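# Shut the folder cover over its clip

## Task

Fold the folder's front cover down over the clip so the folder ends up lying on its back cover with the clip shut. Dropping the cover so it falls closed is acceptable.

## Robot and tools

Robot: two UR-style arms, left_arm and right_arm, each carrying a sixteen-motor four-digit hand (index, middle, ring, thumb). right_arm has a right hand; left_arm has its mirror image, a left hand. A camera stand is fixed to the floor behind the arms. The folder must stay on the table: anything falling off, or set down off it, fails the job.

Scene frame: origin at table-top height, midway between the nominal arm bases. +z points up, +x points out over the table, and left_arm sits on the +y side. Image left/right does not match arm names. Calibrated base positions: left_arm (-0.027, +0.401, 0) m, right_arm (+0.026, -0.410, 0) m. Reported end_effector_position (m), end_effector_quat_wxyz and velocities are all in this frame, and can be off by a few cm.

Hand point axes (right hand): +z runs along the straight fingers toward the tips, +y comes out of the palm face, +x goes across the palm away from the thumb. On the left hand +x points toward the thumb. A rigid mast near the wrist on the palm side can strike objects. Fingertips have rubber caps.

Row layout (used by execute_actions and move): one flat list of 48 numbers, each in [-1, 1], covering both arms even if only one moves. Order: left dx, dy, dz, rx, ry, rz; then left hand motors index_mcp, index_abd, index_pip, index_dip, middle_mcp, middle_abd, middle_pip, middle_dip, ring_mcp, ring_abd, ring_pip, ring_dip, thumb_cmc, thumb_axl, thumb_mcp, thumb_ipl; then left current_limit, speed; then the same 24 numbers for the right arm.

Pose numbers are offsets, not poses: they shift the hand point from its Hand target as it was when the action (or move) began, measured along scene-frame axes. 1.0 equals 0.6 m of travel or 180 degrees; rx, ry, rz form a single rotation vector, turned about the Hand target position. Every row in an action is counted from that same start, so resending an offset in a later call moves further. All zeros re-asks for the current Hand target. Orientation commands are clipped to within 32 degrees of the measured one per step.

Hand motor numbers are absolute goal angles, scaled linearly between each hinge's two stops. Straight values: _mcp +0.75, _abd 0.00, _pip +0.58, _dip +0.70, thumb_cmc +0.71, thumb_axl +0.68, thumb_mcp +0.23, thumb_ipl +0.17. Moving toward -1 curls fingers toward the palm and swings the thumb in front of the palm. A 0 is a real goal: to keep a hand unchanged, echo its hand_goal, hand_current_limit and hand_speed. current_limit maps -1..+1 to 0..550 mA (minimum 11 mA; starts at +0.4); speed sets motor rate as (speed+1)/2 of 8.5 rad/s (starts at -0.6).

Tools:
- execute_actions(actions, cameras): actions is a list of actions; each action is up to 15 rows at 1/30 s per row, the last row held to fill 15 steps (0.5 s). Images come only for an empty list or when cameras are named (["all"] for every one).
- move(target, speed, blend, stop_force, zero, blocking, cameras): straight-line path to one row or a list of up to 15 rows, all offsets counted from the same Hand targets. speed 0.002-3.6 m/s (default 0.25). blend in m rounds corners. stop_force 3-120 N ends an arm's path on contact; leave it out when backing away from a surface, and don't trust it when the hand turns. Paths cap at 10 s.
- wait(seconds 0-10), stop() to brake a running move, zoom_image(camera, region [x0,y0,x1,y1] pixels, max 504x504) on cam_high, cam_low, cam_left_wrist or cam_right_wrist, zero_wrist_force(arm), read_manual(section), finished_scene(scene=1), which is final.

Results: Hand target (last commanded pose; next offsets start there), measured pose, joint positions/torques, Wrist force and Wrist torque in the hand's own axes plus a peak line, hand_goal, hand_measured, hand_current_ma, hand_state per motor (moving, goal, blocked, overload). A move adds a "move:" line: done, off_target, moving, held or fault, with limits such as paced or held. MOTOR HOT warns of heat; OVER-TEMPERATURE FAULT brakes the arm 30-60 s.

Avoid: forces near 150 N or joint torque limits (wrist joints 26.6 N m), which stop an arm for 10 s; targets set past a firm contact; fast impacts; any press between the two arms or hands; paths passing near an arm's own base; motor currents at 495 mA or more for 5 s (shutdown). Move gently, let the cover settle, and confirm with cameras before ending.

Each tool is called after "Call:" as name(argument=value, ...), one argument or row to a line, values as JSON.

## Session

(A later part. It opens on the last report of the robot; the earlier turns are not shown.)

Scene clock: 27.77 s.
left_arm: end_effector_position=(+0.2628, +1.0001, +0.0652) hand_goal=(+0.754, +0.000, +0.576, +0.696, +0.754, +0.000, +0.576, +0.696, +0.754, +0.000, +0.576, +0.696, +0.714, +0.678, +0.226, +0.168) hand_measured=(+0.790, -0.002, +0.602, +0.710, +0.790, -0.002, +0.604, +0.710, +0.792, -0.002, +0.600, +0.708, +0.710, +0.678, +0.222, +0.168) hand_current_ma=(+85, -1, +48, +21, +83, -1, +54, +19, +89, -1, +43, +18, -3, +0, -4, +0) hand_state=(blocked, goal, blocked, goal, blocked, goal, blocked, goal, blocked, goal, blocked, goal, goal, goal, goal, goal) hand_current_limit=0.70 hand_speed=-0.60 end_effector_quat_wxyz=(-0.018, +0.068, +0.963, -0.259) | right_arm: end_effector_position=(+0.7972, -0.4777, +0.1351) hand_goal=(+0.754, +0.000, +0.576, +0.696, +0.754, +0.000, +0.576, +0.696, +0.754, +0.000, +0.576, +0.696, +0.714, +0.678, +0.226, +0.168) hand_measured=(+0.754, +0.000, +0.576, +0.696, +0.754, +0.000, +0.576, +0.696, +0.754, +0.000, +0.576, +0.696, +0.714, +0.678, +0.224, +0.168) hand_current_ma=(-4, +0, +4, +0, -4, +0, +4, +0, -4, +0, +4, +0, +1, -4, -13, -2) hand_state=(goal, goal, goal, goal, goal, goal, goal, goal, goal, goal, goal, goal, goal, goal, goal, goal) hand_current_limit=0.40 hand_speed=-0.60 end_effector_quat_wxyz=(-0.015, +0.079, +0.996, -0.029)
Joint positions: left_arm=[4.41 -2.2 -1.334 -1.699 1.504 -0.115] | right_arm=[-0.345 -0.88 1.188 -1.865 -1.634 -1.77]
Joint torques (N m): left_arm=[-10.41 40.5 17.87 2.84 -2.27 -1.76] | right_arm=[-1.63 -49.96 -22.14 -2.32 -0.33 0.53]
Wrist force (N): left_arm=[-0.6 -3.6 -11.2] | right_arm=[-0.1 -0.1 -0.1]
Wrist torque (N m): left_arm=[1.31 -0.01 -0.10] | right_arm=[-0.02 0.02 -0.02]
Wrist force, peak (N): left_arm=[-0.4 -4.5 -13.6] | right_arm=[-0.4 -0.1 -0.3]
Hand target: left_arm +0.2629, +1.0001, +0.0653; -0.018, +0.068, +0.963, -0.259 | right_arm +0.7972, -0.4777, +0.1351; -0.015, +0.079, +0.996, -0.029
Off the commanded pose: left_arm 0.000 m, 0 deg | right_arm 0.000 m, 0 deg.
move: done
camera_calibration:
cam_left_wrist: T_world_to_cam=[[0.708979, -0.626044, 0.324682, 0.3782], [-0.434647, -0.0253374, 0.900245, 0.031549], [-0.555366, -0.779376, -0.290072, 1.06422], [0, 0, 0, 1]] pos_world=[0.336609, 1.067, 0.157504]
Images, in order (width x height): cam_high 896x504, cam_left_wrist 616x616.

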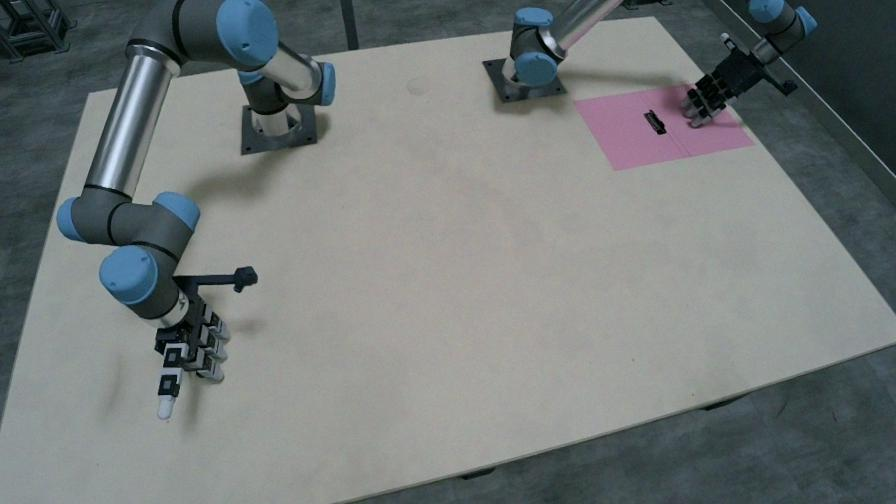

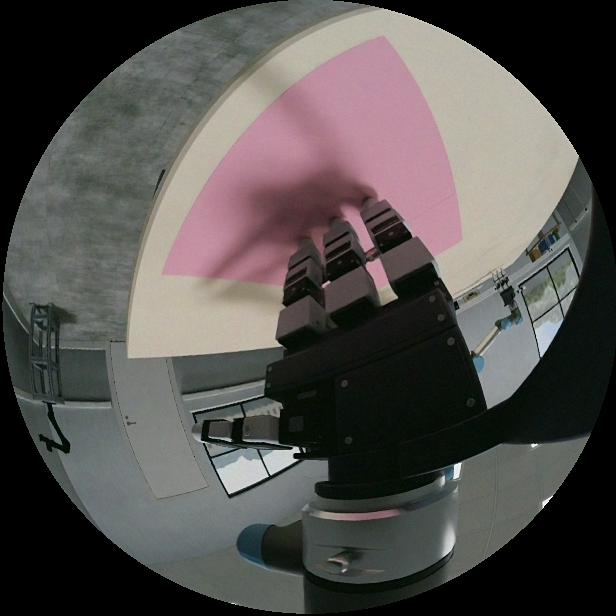

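Call:
move(
  target=[
    [0,0,0.04,0,0,0,0.754,0,0.576,0.696,0.754,0,0.576,0.696,0.754,0,0.576,0.696,0.714,0.678,0.226,0.168,0.7,-0.6, 0,0,0,0,0,0,0.754,0,0.576,0.696,0.754,0,0.576,0.696,0.754,0,0.576,0.696,0.714,0.678,0.226,0.168,0.4,-0.6],
    [0,-0.1,0.03,0,0,0,0.754,0,0.576,0.696,0.754,0,0.576,0.696,0.754,0,0.576,0.696,0.714,0.678,0.226,0.168,0.7,-0.6, 0,0,0,0,0,0,0.754,0,0.576,0.696,0.754,0,0.576,0.696,0.754,0,0.576,0.696,0.714,0.678,0.226,0.168,0.4,-0.6],
    [0,-0.1,0.0,0,0,0,0.754,0,0.576,0.696,0.754,0,0.576,0.696,0.754,0,0.576,0.696,0.714,0.678,0.226,0.168,0.7,-0.6, 0,0,0,0,0,0,0.754,0,0.576,0.696,0.754,0,0.576,0.696,0.754,0,0.576,0.696,0.714,0.678,0.226,0.168,0.4,-0.6],
  ],
  speed=[0.1,0.1,0.04],
  blend=[0.01,0.01,0],
)

Call:
move(
  target=[-0.2333,0.1833,0,0,0,0,0.754,0,0.576,0.696,0.754,0,0.576,0.696,0.754,0,0.576,0.696,0.714,0.678,0.226,0.168,0.7,-0.6, 0,0,0,0,0,0,0.754,0,0.576,0.696,0.754,0,0.576,0.696,0.754,0,0.576,0.696,0.714,0.678,0.226,0.168,0.4,-0.6],
  speed=0.08,
  cameras=["cam_high","cam_left_wrist","cam_low"],
)

Scene clock: 31.53 s.
left_arm: end_effector_position=(+0.2629, +0.9401, +0.0650) hand_goal=(+0.754, +0.000, +0.576, +0.696, +0.754, +0.000, +0.576, +0.696, +0.754, +0.000, +0.576, +0.696, +0.714, +0.678, +0.226, +0.168) hand_measured=(+0.790, +0.000, +0.600, +0.708, +0.790, +0.000, +0.602, +0.706, +0.792, +0.000, +0.598, +0.706, +0.710, +0.678, +0.222, +0.168) hand_current_ma=(+83, +0, +44, +15, +80, +0, +49, +13, +87, +0, +39, +13, -3, +0, -4, +0) hand_state=(blocked, goal, blocked, goal, blocked, goal, blocked, goal, blocked, goal, blocked, goal, goal, goal, goal, goal) hand_current_limit=0.70 hand_speed=-0.60 end_effector_quat_wxyz=(-0.018, +0.068, +0.963, -0.259) end_effector_velocity=(+0.000, -0.001, +0.001) end_effector_angular_velocity=(-0.003, +0.002, -0.001) | right_arm: end_effector_position=(+0.7972, -0.4777, +0.1351) hand_goal=(+0.754, +0.000, +0.576, +0.696, +0.754, +0.000, +0.576, +0.696, +0.754, +0.000, +0.576, +0.696, +0.714, +0.678, +0.226, +0.168) hand_measured=(+0.754, +0.000, +0.576, +0.696, +0.754, +0.000, +0.576, +0.696, +0.754, +0.000, +0.576, +0.696, +0.714, +0.678, +0.224, +0.168) hand_current_ma=(-4, +0, +4, +0, -4, +0, +4, +0, -4, +0, +4, +0, +1, -4, -13, -2) hand_state=(goal, goal, goal, goal, goal, goal, goal, goal, goal, goal, goal, goal, goal, goal, goal, goal) hand_current_limit=0.40 hand_speed=-0.60 end_effector_quat_wxyz=(-0.015, +0.079, +0.996, -0.029)
Joint positions: left_arm=[4.384 -2.083 -1.527 -1.621 1.491 -0.137] | right_arm=[-0.345 -0.88 1.188 -1.865 -1.634 -1.77]
Joint velocities: left_arm=[-0.001 0.001 0.002 -0.005 0.001 0] | right_arm=[within noise]
Joint torques (N m): left_arm=[12.04 42.29 20.82 -1.01 1.66 1.91] | right_arm=[-1.07 -49.41 -22.51 -2.34 -0.36 0.58]
Wrist force (N): left_arm=[-1.1 -5.3 -17.0] | right_arm=[-0.1 -0.1 -0.3]
Wrist torque (N m): left_arm=[1.91 -0.28 -0.01] | right_arm=[0.01 0.01 -0.01]
Wrist force, peak (N): left_arm=[-0.9 -6.0 -19.4] | right_arm=[-0.3 -0.1 -0.2]
Hand target: left_arm +0.2629, +0.9401, +0.0653; -0.018, +0.068, +0.963, -0.259 | right_arm +0.7972, -0.4777, +0.1351; -0.015, +0.079, +0.996, -0.029
Off the commanded pose: left_arm 0.000 m, 0 deg | right_arm 0.000 m, 0 deg.
move: done; blend cut to 0.009 m at target 2

Scene clock: 34.07 s.
left_arm: end_effector_position=(+0.1228, +1.0502, +0.0652) hand_goal=(+0.754, +0.000, +0.576, +0.696, +0.754, +0.000, +0.576, +0.696, +0.754, +0.000, +0.576, +0.696, +0.714, +0.678, +0.226, +0.168) hand_measured=(+0.790, -0.010, +0.602, +0.710, +0.790, -0.010, +0.604, +0.708, +0.792, -0.010, +0.598, +0.708, +0.710, +0.678, +0.222, +0.168) hand_current_ma=(+85, -11, +48, +21, +81, -10, +52, +18, +87, -11, +40, +16, -3, +0, -4, +0) hand_state=(blocked, moving, blocked, goal, blocked, moving, blocked, goal, blocked, moving, blocked, goal, goal, goal, goal, goal) hand_current_limit=0.70 hand_speed=-0.60 end_effector_quat_wxyz=(-0.018, +0.068, +0.963, -0.259) end_effector_velocity=(+0.001, -0.001, +0.000) end_effector_angular_velocity=(+0.002, +0.000, +0.003) | right_arm: end_effector_position=(+0.7972, -0.4777, +0.1351) hand_goal=(+0.754, +0.000, +0.576, +0.696, +0.754, +0.000, +0.576, +0.696, +0.754, +0.000, +0.576, +0.696, +0.714, +0.678, +0.226, +0.168) hand_measured=(+0.754, +0.000, +0.576, +0.696, +0.754, +0.000, +0.576, +0.696, +0.754, +0.000, +0.576, +0.696, +0.714, +0.678, +0.224, +0.168) hand_current_ma=(-4, +0, +4, +0, -4, +0, +4, +0, -4, +0, +4, +0, +1, -4, -13, -2) hand_state=(goal, goal, goal, goal, goal, goal, goal, goal, goal, goal, goal, goal, goal, goal, goal, goal) hand_current_limit=0.40 hand_speed=-0.60 end_effector_quat_wxyz=(-0.015, +0.079, +0.996, -0.029)
Joint positions: left_arm=[4.62 -2.195 -1.342 -1.699 1.609 0.068] | right_arm=[-0.345 -0.88 1.188 -1.865 -1.634 -1.77]
Joint velocities: left_arm=[-0.002 0.002 -0.003 0.003 -0.002 -0.005] | right_arm=[within noise]
Joint torques (N m): left_arm=[-12.31 45.68 6.07 3.77 -2.13 -1.87] | right_arm=[-1.05 -49.3 -21.68 -2.09 -0.36 0.62]
Wrist force (N): left_arm=[-1.1 -5.3 -11.2] | right_arm=[-0.1 -0.2 -0.1]
Wrist torque (N m): left_arm=[1.38 -0.26 -0.10] | right_arm=[-0.01 0.02 -0.01]
Wrist force, peak (N): left_arm=[-1.2 -5.2 -16.1] | right_arm=[-0.3 -0.2 -0.3]
Hand target: left_arm +0.1229, +1.0501, +0.0653; -0.018, +0.068, +0.963, -0.259 | right_arm +0.7972, -0.4777, +0.1351; -0.015, +0.079, +0.996, -0.029
Off the commanded pose: left_arm 0.000 m, 0 deg | right_arm 0.000 m, 0 deg.
move: done
camera_calibration:
cam_left_wrist: T_world_to_cam=[[0.708931, -0.62608, 0.324716, 0.508837], [-0.434485, -0.0250258, 0.900331, -0.0283385], [-0.555553, -0.779357, -0.289764, 1.02538], [0, 0, 0, 1]] pos_world=[0.196609, 1.117, 0.157404]
Images, in order (width x height): cam_high 896x504, cam_low 896x504, cam_left_wrist 616x616.

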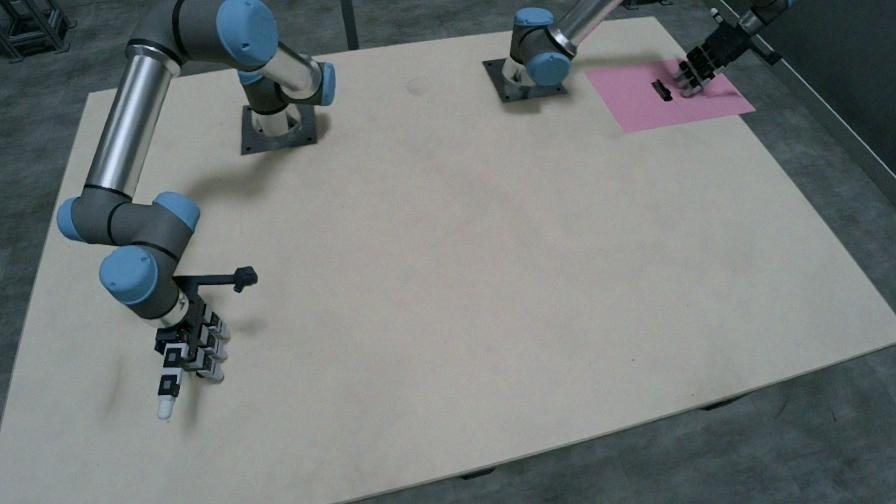

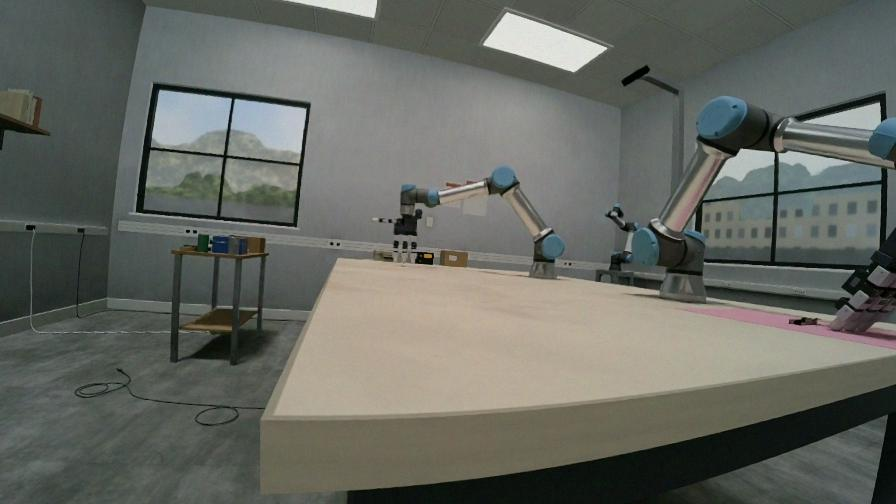

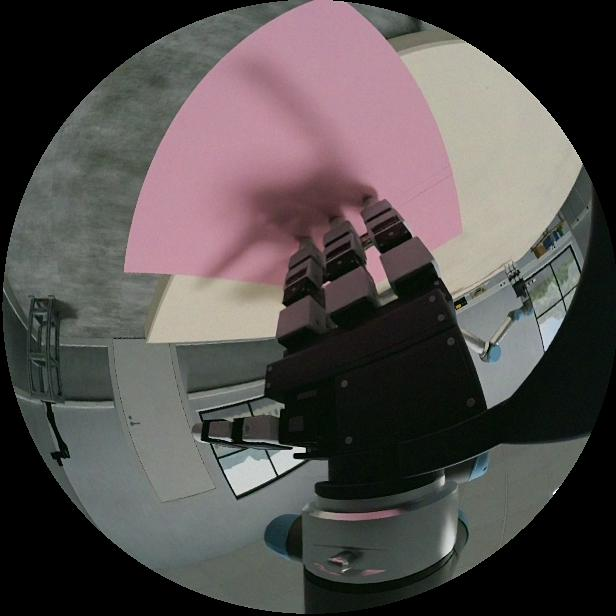

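Call:
zoom_image(
  camera="cam_high",
  region=[560, 0, 840, 180],
)

Call:
zoom_image(
  camera="cam_left_wrist",
  region=[60, 200, 310, 400],
)

Scaled by 1.800 from the camera's 896x504 image, which has a finer 1280x720 frame.

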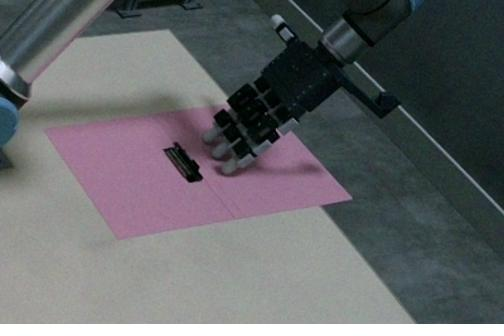

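Scaled by 2.016 from the camera's 616x616 image, which has a finer 880x880 frame.

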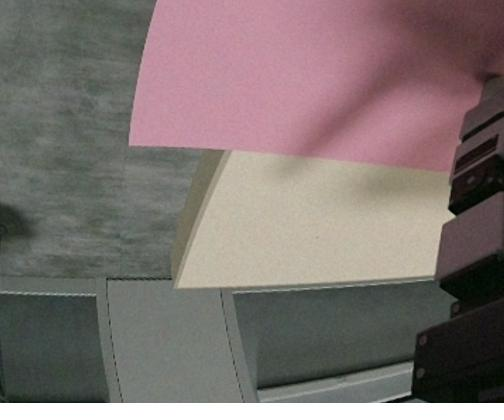

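Call:
move(
  target=[
    [0,0,0.05,0,0,0,0.754,0,0.576,0.696,0.754,0,0.576,0.696,0.754,0,0.576,0.696,0.714,0.678,0.226,0.168,0.7,-0.6, 0,0,0,0,0,0,0.754,0,0.576,0.696,0.754,0,0.576,0.696,0.754,0,0.576,0.696,0.714,0.678,0.226,0.168,0.4,-0.6],
    [-0.1,-0.1,0.4,0,0,0,0.754,0,0.576,0.696,0.754,0,0.576,0.696,0.754,0,0.576,0.696,0.714,0.678,0.226,0.168,0.7,-0.6, 0,0,0,0,0,0,0.754,0,0.576,0.696,0.754,0,0.576,0.696,0.754,0,0.576,0.696,0.714,0.678,0.226,0.168,0.4,-0.6],
  ],
  speed=[0.08,0.3],
  blend=[0.02,0],
  cameras=["cam_high","cam_left_wrist"],
)

Scene clock: 39.67 s.
left_arm: end_effector_position=(+0.0629, +0.9902, +0.3052) hand_goal=(+0.754, +0.000, +0.576, +0.696, +0.754, +0.000, +0.576, +0.696, +0.754, +0.000, +0.576, +0.696, +0.714, +0.678, +0.226, +0.168) hand_measured=(+0.750, -0.002, +0.576, +0.698, +0.750, -0.002, +0.576, +0.698, +0.748, -0.004, +0.576, +0.698, +0.710, +0.678, +0.222, +0.168) hand_current_ma=(-4, -2, +0, +2, -5, -2, +1, +2, -6, -2, +0, +2, -3, +0, -4, +0) hand_state=(goal, goal, goal, goal, goal, goal, goal, goal, goal, goal, goal, goal, goal, goal, goal, goal) hand_current_limit=0.70 hand_speed=-0.60 end_effector_quat_wxyz=(-0.018, +0.068, +0.963, -0.259) | right_arm: end_effector_position=(+0.7972, -0.4777, +0.1351) hand_goal=(+0.754, +0.000, +0.576, +0.696, +0.754, +0.000, +0.576, +0.696, +0.754, +0.000, +0.576, +0.696, +0.714, +0.678, +0.226, +0.168) hand_measured=(+0.754, +0.000, +0.576, +0.696, +0.754, +0.000, +0.576, +0.696, +0.754, +0.000, +0.576, +0.696, +0.714, +0.678, +0.224, +0.168) hand_current_ma=(-4, +0, +4, +0, -4, +0, +4, +0, -4, +0, +4, +0, +1, -4, -13, -2) hand_state=(goal, goal, goal, goal, goal, goal, goal, goal, goal, goal, goal, goal, goal, goal, goal, goal) hand_current_limit=0.40 hand_speed=-0.60 end_effector_quat_wxyz=(-0.015, +0.079, +0.996, -0.029)
Joint positions: left_arm=[4.709 -1.922 -1.132 -2.177 1.653 0.145] | right_arm=[-0.345 -0.88 1.188 -1.865 -1.634 -1.77]
Joint torques (N m): left_arm=[-11.24 33.43 22.53 -0.42 -2.18 -1.45] | right_arm=[-0.98 -49.58 -21.8 -2.12 -0.43 0.67]
Wrist force (N): left_arm=[-0.5 0.4 0.7] | right_arm=[-0.1 -0.2 -0.2]
Wrist torque (N m): left_arm=[-0.05 0.10 -0.17] | right_arm=[-0.01 0.01 0.00]
Wrist force, peak (N): left_arm=[-1.3 -5.1 -11.4] | right_arm=[-0.1 -0.4 0.0]
Hand target: left_arm +0.0629, +0.9901, +0.3053; -0.018, +0.068, +0.963, -0.259 | right_arm +0.7972, -0.4777, +0.1351; -0.015, +0.079, +0.996, -0.029
Off the commanded pose: left_arm 0.000 m, 0 deg | right_arm 0.000 m, 0 deg.
move: done; blend cut to 0.015 m at target 1
camera_calibration:
cam_left_wrist: T_world_to_cam=[[0.708905, -0.626125, 0.324687, 0.435836], [-0.4347, -0.0253487, 0.900219, -0.271619], [-0.555419, -0.77931, -0.290146, 1.01499], [0, 0, 0, 1]] pos_world=[0.136708, 1.057, 0.397503]
Images, in order (width x height): cam_high 896x504, cam_left_wrist 616x616.

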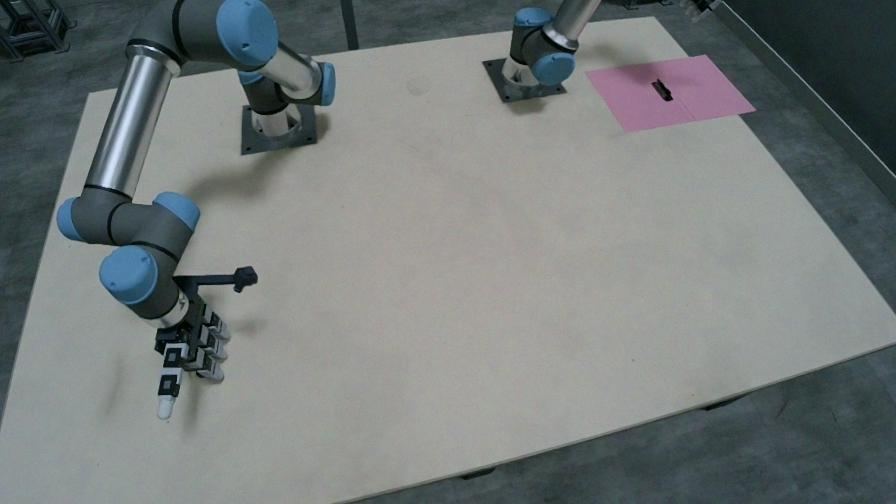

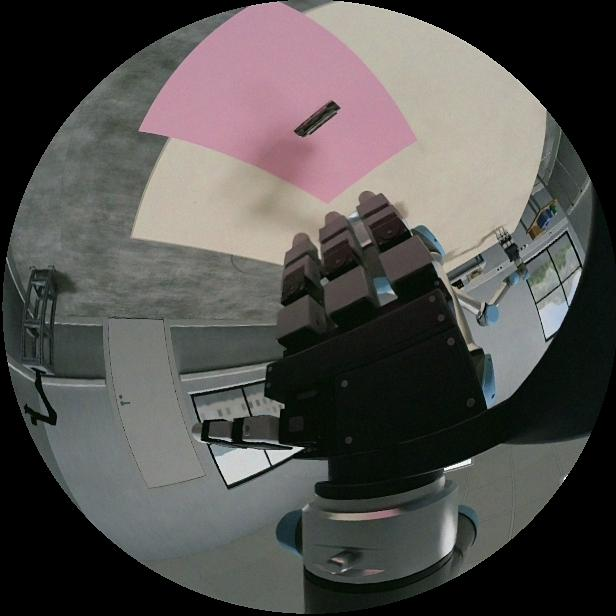

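Call:
move(
  target=[-0.2715,0.0165,-0.009,-0.0172,-0.2487,-0.9232,0.7534,0,-0.7372,0.6957,0.7534,0,-0.7372,0.6957,0.7534,0,-0.7372,0.6957,0.714,0.678,0.226,0.168,0.7,-0.6, 0,0,0,0,0,0,0.754,0,0.576,0.696,0.754,0,0.576,0.696,0.754,0,0.576,0.696,0.714,0.678,0.226,0.168,0.4,-0.6],
  speed=0.4,
  cameras=["cam_high","cam_left_wrist"],
)

Scene clock: 44.47 s.
left_arm: end_effector_position=(-0.1000, +1.0000, +0.2998) hand_goal=(+0.754, +0.000, -0.738, +0.696, +0.754, +0.000, -0.738, +0.696, +0.754, +0.000, -0.738, +0.696, +0.714, +0.678, +0.226, +0.168) hand_measured=(+0.754, -0.002, -0.732, +0.698, +0.754, -0.002, -0.730, +0.698, +0.754, -0.002, -0.732, +0.698, +0.712, +0.678, +0.222, +0.168) hand_current_ma=(-1, -2, +7, +2, -1, -2, +9, +2, -1, -2, +7, +2, -2, +0, -4, +0) hand_state=(goal, goal, goal, goal, goal, goal, goal, goal, goal, goal, goal, goal, goal, goal, goal, goal) hand_current_limit=0.70 hand_speed=-0.60 end_effector_quat_wxyz=(+0.001, +1.000, +0.000, +0.000) | right_arm: end_effector_position=(+0.7972, -0.4777, +0.1351) hand_goal=(+0.754, +0.000, +0.576, +0.696, +0.754, +0.000, +0.576, +0.696, +0.754, +0.000, +0.576, +0.696, +0.714, +0.678, +0.226, +0.168) hand_measured=(+0.754, +0.000, +0.576, +0.696, +0.754, +0.000, +0.576, +0.696, +0.754, +0.000, +0.576, +0.696, +0.714, +0.678, +0.224, +0.168) hand_current_ma=(-4, +0, +4, +0, -4, +0, +4, +0, -4, +0, +4, +0, +1, -4, -13, -2) hand_state=(goal, goal, goal, goal, goal, goal, goal, goal, goal, goal, goal, goal, goal, goal, goal, goal) hand_current_limit=0.40 hand_speed=-0.60 end_effector_quat_wxyz=(-0.015, +0.079, +0.996, -0.029)
Joint positions: left_arm=[5.017 -2.025 -1.155 -1.534 1.572 3.474] | right_arm=[-0.345 -0.88 1.188 -1.865 -1.634 -1.77]
Joint torques (N m): left_arm=[-2.89 51 13.39 4.55 2.41 1.91] | right_arm=[-1.08 -48.89 -22.29 -2.05 -0.5 0.68]
Wrist force (N): left_arm=[-0.7 0.0 -0.1] | right_arm=[-0.3 0.1 -0.1]
Wrist torque (N m): left_arm=[0.02 0.10 -0.05] | right_arm=[0.02 0.04 -0.02]
Wrist force, peak (N): left_arm=[-1.6 0.5 0.4] | right_arm=[-0.2 -0.3 -0.3]
Hand target: left_arm -0.1000, +1.0000, +0.2999; +0.001, +1.000, +0.000, +0.000 | right_arm +0.7972, -0.4777, +0.1351; -0.015, +0.079, +0.996, -0.029
Off the commanded pose: left_arm 0.000 m, 0 deg | right_arm 0.000 m, 0 deg.
move: done
camera_calibration:
cam_left_wrist: T_world_to_cam=[[-0.790999, 0.611521, 0.0190647, -0.736853], [0.425505, 0.527464, 0.735341, -0.754663], [0.439621, 0.589766, -0.677429, -0.22292], [0, 0, 0, 1]] pos_world=[-0.163736, 0.980129, 0.417971]
Images, in order (width x height): cam_high 896x504, cam_left_wrist 616x616.

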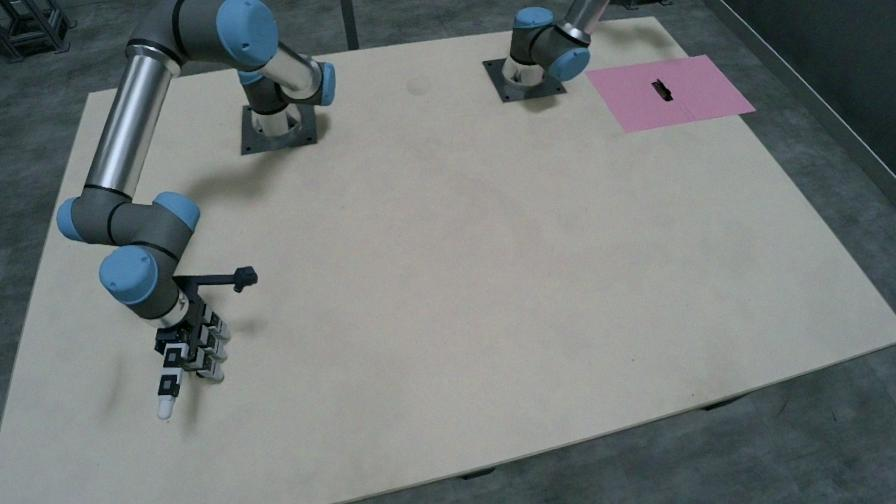

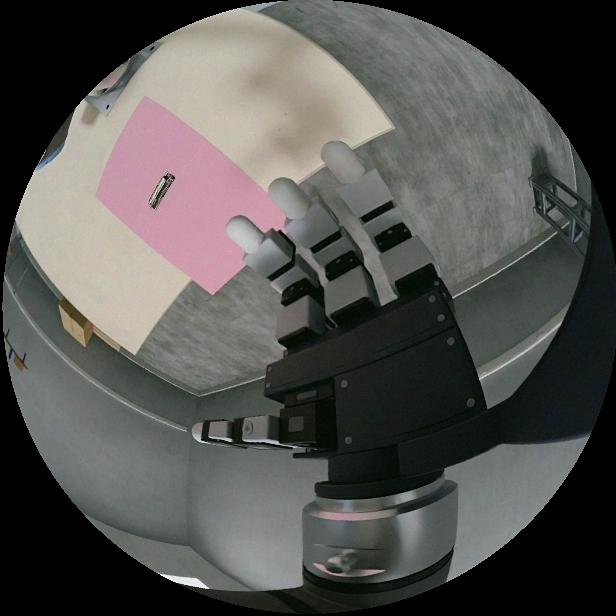

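Call:
move(
  target=[
    [-0.0083,0.1233,-0.2,0,0,0,0.7534,0,-0.7372,0.6957,0.7534,0,-0.7372,0.6957,0.7534,0,-0.7372,0.6957,0.714,0.678,0.226,0.168,0.7,-0.6, 0,0,0,0,0,0,0.754,0,0.576,0.696,0.754,0,0.576,0.696,0.754,0,0.576,0.696,0.714,0.678,0.226,0.168,0.4,-0.6],
    [-0.0083,0.1233,-0.4333,0,0,0,0.7534,0,-0.7372,0.6957,0.7534,0,-0.7372,0.6957,0.7534,0,-0.7372,0.6957,0.714,0.678,0.226,0.168,0.7,-0.6, 0,0,0,0,0,0,0.754,0,0.576,0.696,0.754,0,0.576,0.696,0.754,0,0.576,0.696,0.714,0.678,0.226,0.168,0.4,-0.6],
  ],
  speed=[0.3,0.15],
  blend=[0.01,0],
  cameras=["all"],
)

Call:
zoom_image(
  camera="cam_left_wrist",
  region=[150, 80, 400, 330],
)

Scene clock: 46.67 s.
left_arm: end_effector_position=(-0.1049, +1.0740, +0.0398) hand_goal=(+0.754, +0.000, -0.738, +0.696, +0.754, +0.000, -0.738, +0.696, +0.754, +0.000, -0.738, +0.696, +0.714, +0.678, +0.226, +0.168) hand_measured=(+0.754, -0.002, -0.732, +0.698, +0.754, -0.002, -0.730, +0.698, +0.754, -0.002, -0.732, +0.698, +0.712, +0.678, +0.222, +0.168) hand_current_ma=(+0, -2, +7, +2, +0, -2, +9, +2, +0, -2, +7, +2, -1, +0, -4, +0) hand_state=(goal, goal, goal, goal, goal, goal, goal, goal, goal, goal, goal, goal, goal, goal, goal, goal) hand_current_limit=0.70 hand_speed=-0.60 end_effector_quat_wxyz=(+0.001, +1.000, +0.000, +0.000) | right_arm: end_effector_position=(+0.7972, -0.4777, +0.1351) hand_goal=(+0.754, +0.000, +0.576, +0.696, +0.754, +0.000, +0.576, +0.696, +0.754, +0.000, +0.576, +0.696, +0.714, +0.678, +0.226, +0.168) hand_measured=(+0.754, +0.000, +0.576, +0.696, +0.754, +0.000, +0.576, +0.696, +0.754, +0.000, +0.576, +0.696, +0.714, +0.678, +0.224, +0.168) hand_current_ma=(-4, +0, +4, +0, -4, +0, +4, +0, -4, +0, +4, +0, +1, -4, -13, -2) hand_state=(goal, goal, goal, goal, goal, goal, goal, goal, goal, goal, goal, goal, goal, goal, goal, goal) hand_current_limit=0.40 hand_speed=-0.60 end_effector_quat_wxyz=(-0.015, +0.079, +0.996, -0.029)
Joint positions: left_arm=[4.991 -2.382 -1.253 -1.079 1.572 3.449] | right_arm=[-0.345 -0.88 1.188 -1.865 -1.634 -1.77]
Joint torques (N m): left_arm=[9.69 56.17 27.04 1.38 -1.82 1.28] | right_arm=[-1.43 -49.66 -22.77 -2.05 -0.47 0.73]
Wrist force (N): left_arm=[-0.9 0.3 0.1] | right_arm=[0.1 0.0 -0.2]
Wrist torque (N m): left_arm=[0.04 0.14 -0.08] | right_arm=[0.02 -0.01 0.01]
Wrist force, peak (N): left_arm=[-0.5 1.7 -2.5] | right_arm=[-0.3 0.2 -0.2]
Hand target: left_arm -0.1049, +1.0740, +0.0399; +0.001, +1.000, +0.000, +0.000 | right_arm +0.7972, -0.4777, +0.1351; -0.015, +0.079, +0.996, -0.029
Off the commanded pose: left_arm 0.000 m, 0 deg | right_arm 0.000 m, 0 deg.
move: done
camera_calibration:
cam_left_wrist: T_world_to_cam=[[-0.790686, 0.611927, 0.0189948, -0.781328], [0.425785, 0.527343, 0.735267, -0.600257], [0.439913, 0.589453, -0.677512, -0.440021], [0, 0, 0, 1]] pos_world=[-0.168634, 1.05403, 0.158071]

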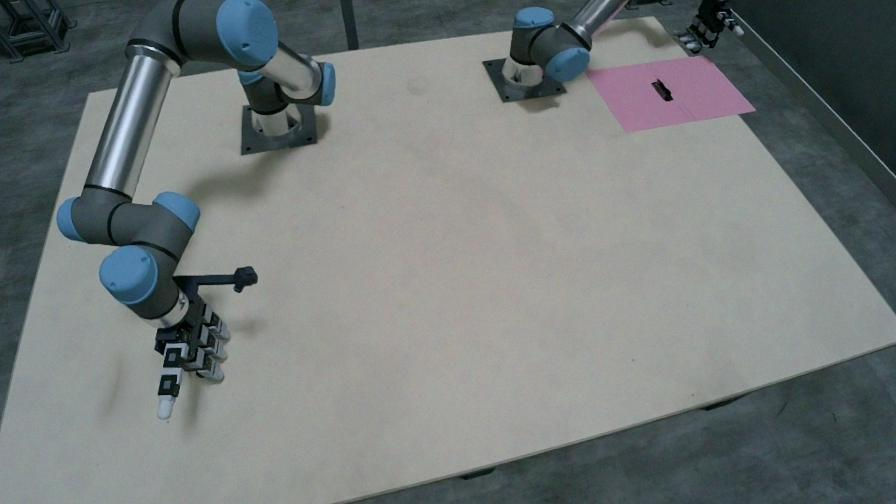

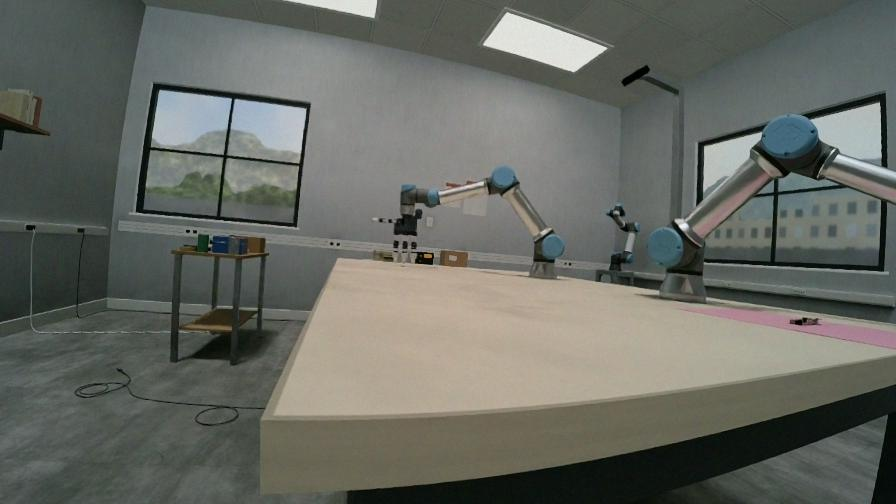

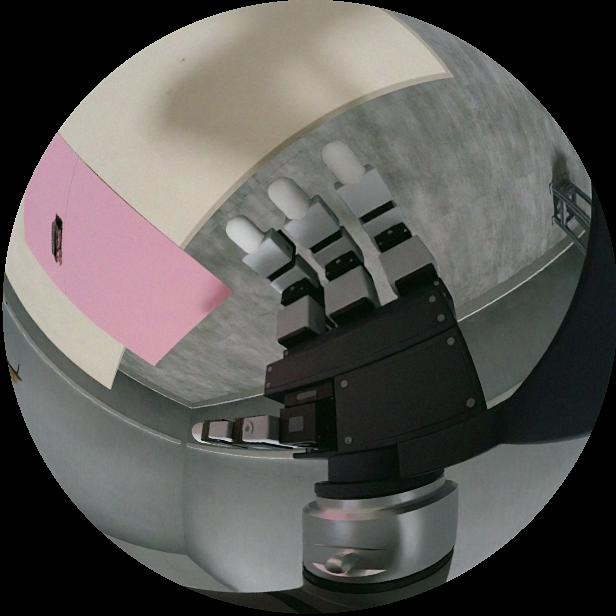

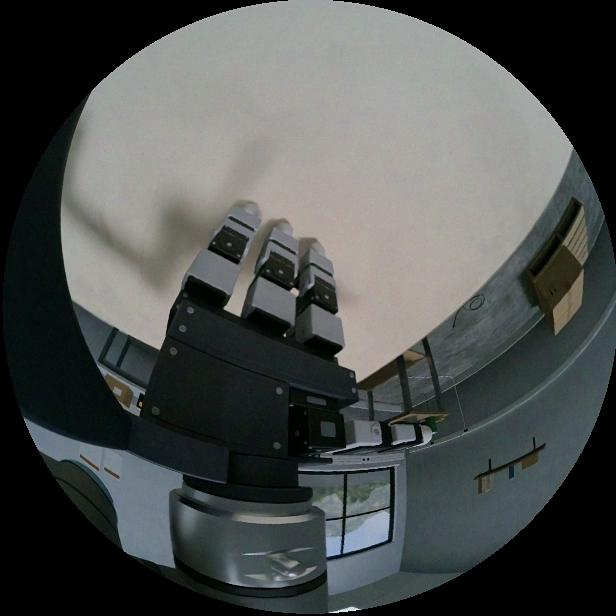

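Scaled by 2.016 from the camera's 616x616 image, which has a finer 880x880 frame.

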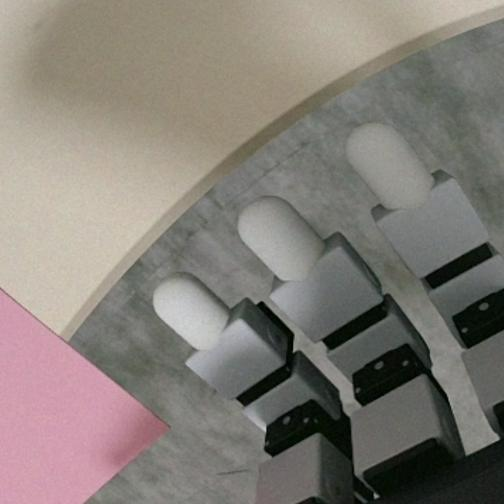

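Call:
move(
  target=[
    [0,0,-0.045,0,0,0,0.7534,0,-0.7372,0.6957,0.7534,0,-0.7372,0.6957,0.7534,0,-0.7372,0.6957,0.714,0.678,0.226,0.168,0.7,-0.6, 0,0,0,0,0,0,0.754,0,0.576,0.696,0.754,0,0.576,0.696,0.754,0,0.576,0.696,0.714,0.678,0.226,0.168,0.4,-0.6],
    [0.325,0,-0.045,0,0,0,0.7534,0,-0.7372,0.6957,0.7534,0,-0.7372,0.6957,0.7534,0,-0.7372,0.6957,0.714,0.678,0.226,0.168,0.7,-0.6, 0,0,0,0,0,0,0.754,0,0.576,0.696,0.754,0,0.576,0.696,0.754,0,0.576,0.696,0.714,0.678,0.226,0.168,0.4,-0.6],
  ],
  speed=[0.1,0.1],
  stop_force=6,
  cameras=["cam_high","cam_left_wrist"],
)

Call:
zoom_image(
  camera="cam_left_wrist",
  region=[150, 80, 400, 330],
)

Scene clock: 52.93 s.
left_arm: end_effector_position=(+0.0901, +1.0740, +0.0129) hand_goal=(+0.754, +0.000, -0.738, +0.696, +0.754, +0.000, -0.738, +0.696, +0.754, +0.000, -0.738, +0.696, +0.714, +0.678, +0.226, +0.168) hand_measured=(+0.754, -0.002, -0.732, +0.698, +0.754, -0.002, -0.730, +0.698, +0.754, -0.002, -0.732, +0.698, +0.712, +0.678, +0.222, +0.168) hand_current_ma=(+0, -2, +7, +2, +0, -2, +9, +2, +0, -2, +7, +2, -1, +0, -4, +0) hand_state=(goal, goal, goal, goal, goal, goal, goal, goal, goal, goal, goal, goal, goal, goal, goal, goal) hand_current_limit=0.70 hand_speed=-0.60 end_effector_quat_wxyz=(+0.001, +1.000, +0.000, +0.000) | right_arm: end_effector_position=(+0.7972, -0.4777, +0.1351) hand_goal=(+0.754, +0.000, +0.576, +0.696, +0.754, +0.000, +0.576, +0.696, +0.754, +0.000, +0.576, +0.696, +0.714, +0.678, +0.226, +0.168) hand_measured=(+0.754, +0.000, +0.576, +0.696, +0.754, +0.000, +0.576, +0.696, +0.754, +0.000, +0.576, +0.696, +0.714, +0.678, +0.224, +0.168) hand_current_ma=(-4, +0, +4, +0, -4, +0, +4, +0, -4, +0, +4, +0, +1, -4, -13, -2) hand_state=(goal, goal, goal, goal, goal, goal, goal, goal, goal, goal, goal, goal, goal, goal, goal, goal) hand_current_limit=0.40 hand_speed=-0.60 end_effector_quat_wxyz=(-0.015, +0.079, +0.996, -0.029)
Joint positions: left_arm=[4.736 -2.413 -1.273 -1.029 1.571 3.193] | right_arm=[-0.345 -0.88 1.188 -1.865 -1.634 -1.77]
Joint torques (N m): left_arm=[13.04 60.95 9.58 4.52 1.54 0.6] | right_arm=[-1.96 -50.09 -22.41 -1.98 -0.55 0.91]
Wrist force (N): left_arm=[-0.4 0.5 -0.2] | right_arm=[-0.2 -0.1 -0.2]
Wrist torque (N m): left_arm=[0.10 0.06 -0.13] | right_arm=[0.00 0.03 -0.02]
Wrist force, peak (N): left_arm=[-1.9 0.6 0.9] | right_arm=[-0.4 -0.3 -0.3]
Hand target: left_arm +0.0901, +1.0740, +0.0129; +0.001, +1.000, +0.000, +0.000 | right_arm +0.7972, -0.4777, +0.1351; -0.015, +0.079, +0.996, -0.029
Off the commanded pose: left_arm 0.000 m, 0 deg | right_arm 0.000 m, 0 deg.
move: done
camera_calibration:
cam_left_wrist: T_world_to_cam=[[-0.790689, 0.611918, 0.0191676, -0.626645], [0.425801, 0.527163, 0.735386, -0.663259], [0.439892, 0.589623, -0.677377, -0.544293], [0, 0, 0, 1]] pos_world=[0.0263656, 1.05403, 0.131071]
Images, in order (width x height): cam_high 896x504, cam_left_wrist 616x616.

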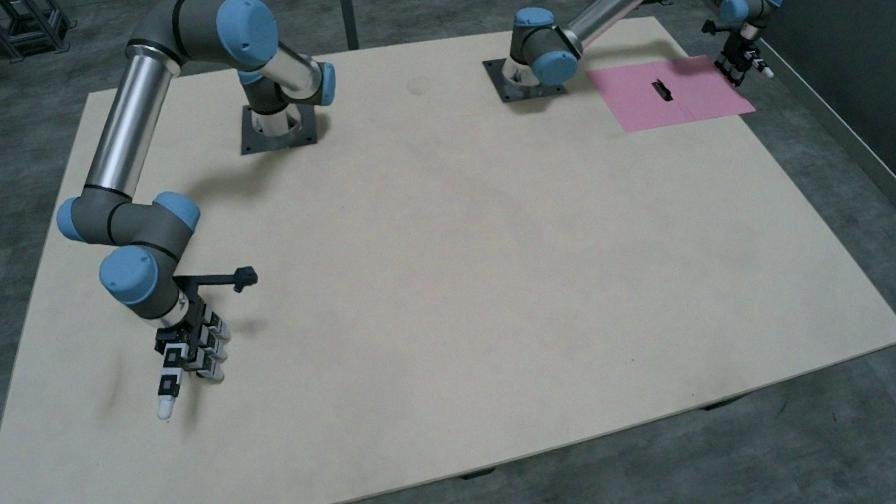

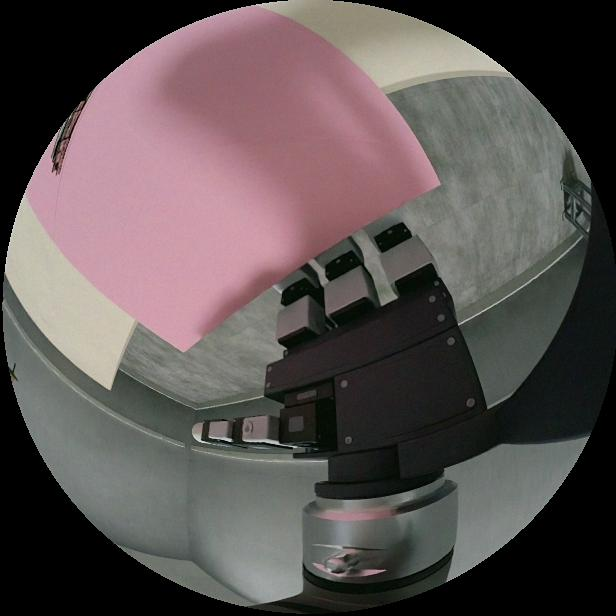

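Scaled by 2.016 from the camera's 616x616 image, which has a finer 880x880 frame.

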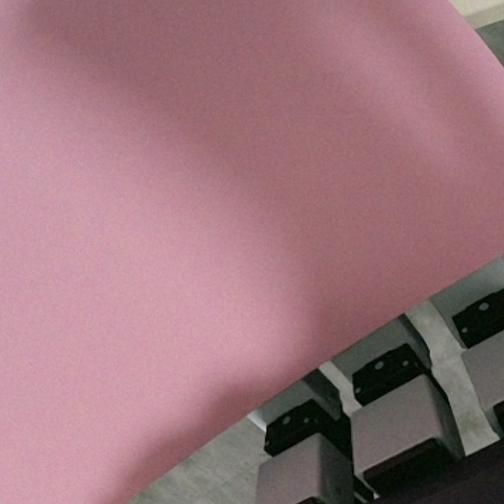

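Call:
move(
  target=[
    [0,-0.0062,0.1028,0,0,0,0.7534,0,-0.7372,0.6957,0.7534,0,-0.7372,0.6957,0.7534,0,-0.7372,0.6957,0.714,0.678,0.226,0.168,0.7,-0.6, 0,0,0,0,0,0,0.754,0,0.576,0.696,0.754,0,0.576,0.696,0.754,0,0.576,0.696,0.714,0.678,0.226,0.168,0.4,-0.6],
    [0,-0.0333,0.181,0,0,0,0.7534,0,-0.7372,0.6957,0.7534,0,-0.7372,0.6957,0.7534,0,-0.7372,0.6957,0.714,0.678,0.226,0.168,0.7,-0.6, 0,0,0,0,0,0,0.754,0,0.576,0.696,0.754,0,0.576,0.696,0.754,0,0.576,0.696,0.714,0.678,0.226,0.168,0.4,-0.6],
  ],
  speed=[0.08,0.1],
  blend=[0.01,0],
  cameras=["all"],
)

Call:
zoom_image(
  camera="cam_high",
  region=[560, 0, 840, 180],
)

Scene clock: 54.90 s.
left_arm: end_effector_position=(+0.0901, +1.0539, +0.1215) hand_goal=(+0.754, +0.000, -0.738, +0.696, +0.754, +0.000, -0.738, +0.696, +0.754, +0.000, -0.738, +0.696, +0.714, +0.678, +0.226, +0.168) hand_measured=(+0.756, -0.002, -0.732, +0.698, +0.754, -0.002, -0.730, +0.698, +0.754, -0.002, -0.732, +0.698, +0.712, +0.678, +0.222, +0.168) hand_current_ma=(+3, -2, +7, +2, +0, -2, +9, +2, +0, -2, +7, +2, -1, +0, -4, +0) hand_state=(goal, goal, goal, goal, goal, goal, goal, goal, goal, goal, goal, goal, goal, goal, goal, goal) hand_current_limit=0.70 hand_speed=-0.60 end_effector_quat_wxyz=(+0.001, +1.000, +0.000, +0.000) | right_arm: end_effector_position=(+0.7972, -0.4777, +0.1351) hand_goal=(+0.754, +0.000, +0.576, +0.696, +0.754, +0.000, +0.576, +0.696, +0.754, +0.000, +0.576, +0.696, +0.714, +0.678, +0.226, +0.168) hand_measured=(+0.754, +0.000, +0.576, +0.696, +0.754, +0.000, +0.576, +0.696, +0.754, +0.000, +0.576, +0.696, +0.714, +0.678, +0.224, +0.168) hand_current_ma=(-4, +0, +4, +0, -4, +0, +4, +0, -4, +0, +4, +0, +1, -4, -13, -2) hand_state=(goal, goal, goal, goal, goal, goal, goal, goal, goal, goal, goal, goal, goal, goal, goal, goal) hand_current_limit=0.40 hand_speed=-0.60 end_effector_quat_wxyz=(-0.015, +0.079, +0.996, -0.029)
Joint positions: left_arm=[4.737 -2.25 -1.263 -1.202 1.571 3.195] | right_arm=[-0.345 -0.88 1.188 -1.865 -1.634 -1.77]
Joint torques (N m): left_arm=[12.3 37.3 25.04 4.28 1.82 2.06] | right_arm=[-1.32 -49.81 -22.85 -1.82 -0.61 0.94]
Wrist force (N): left_arm=[-0.2 0.1 0.5] | right_arm=[0.0 -0.1 0.0]
Wrist torque (N m): left_arm=[0.03 0.05 -0.16] | right_arm=[-0.01 0.00 0.00]
Wrist force, peak (N): left_arm=[-0.7 0.6 -0.6] | right_arm=[-0.3 -0.3 0.0]
Hand target: left_arm +0.0901, +1.0540, +0.1215; +0.001, +1.000, +0.000, +0.000 | right_arm +0.7972, -0.4777, +0.1351; -0.015, +0.079, +0.996, -0.029
Off the commanded pose: left_arm 0.000 m, 0 deg | right_arm 0.000 m, 0 deg.
move: done
camera_calibration:
cam_left_wrist: T_world_to_cam=[[-0.790686, 0.611927, 0.0189948, -0.616456], [0.425785, 0.527343, 0.735267, -0.732736], [0.439913, 0.589453, -0.677512, -0.45873], [0, 0, 0, 1]] pos_world=[0.0263656, 1.03403, 0.239671]

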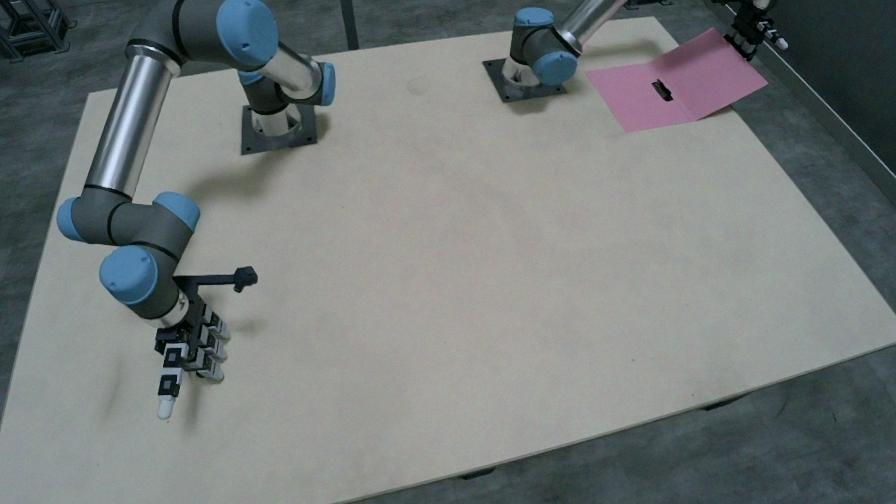

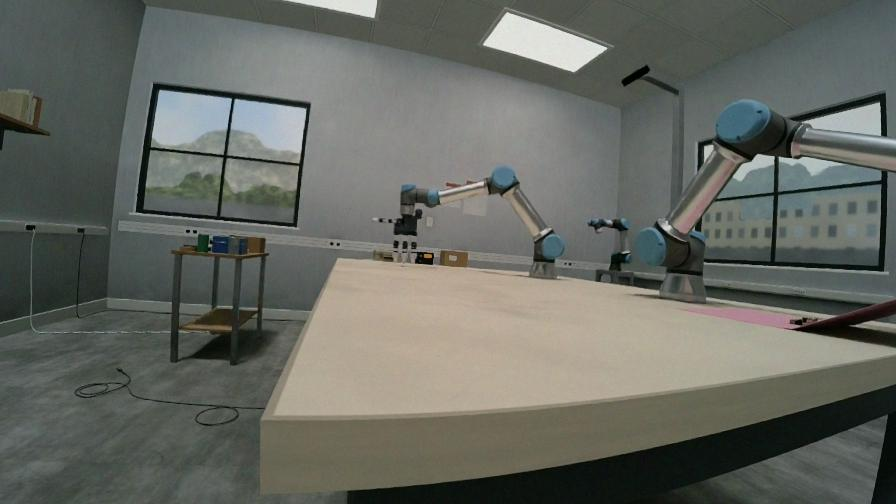

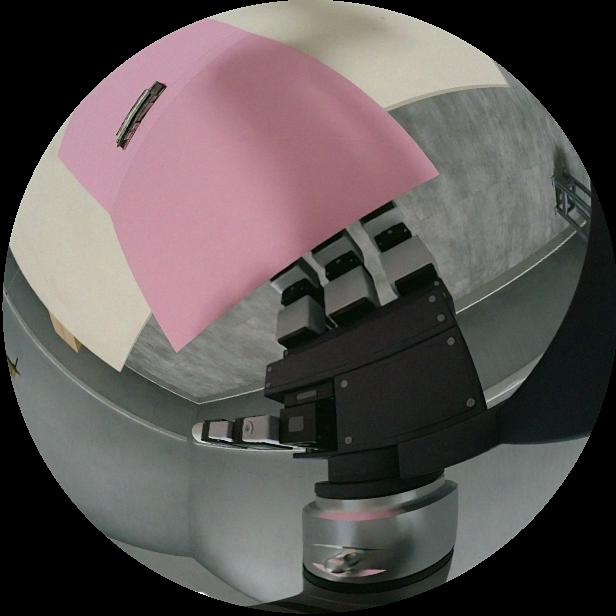

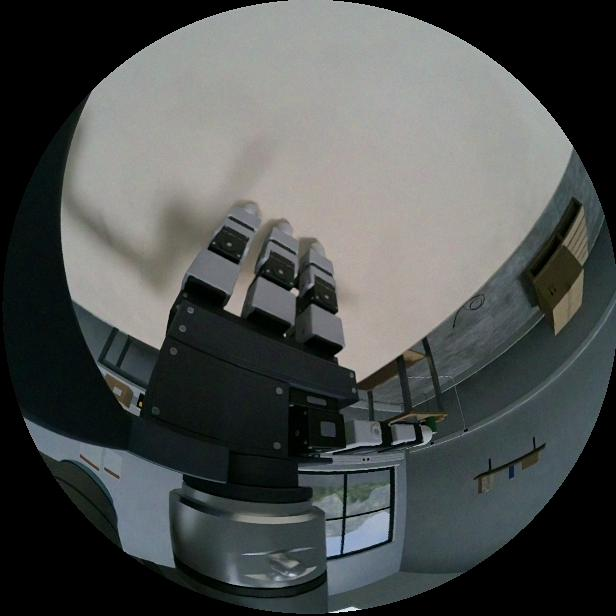

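Scaled by 1.800 from the camera's 896x504 image, which has a finer 1280x720 frame.

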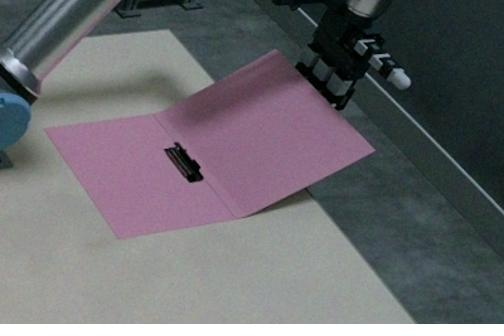

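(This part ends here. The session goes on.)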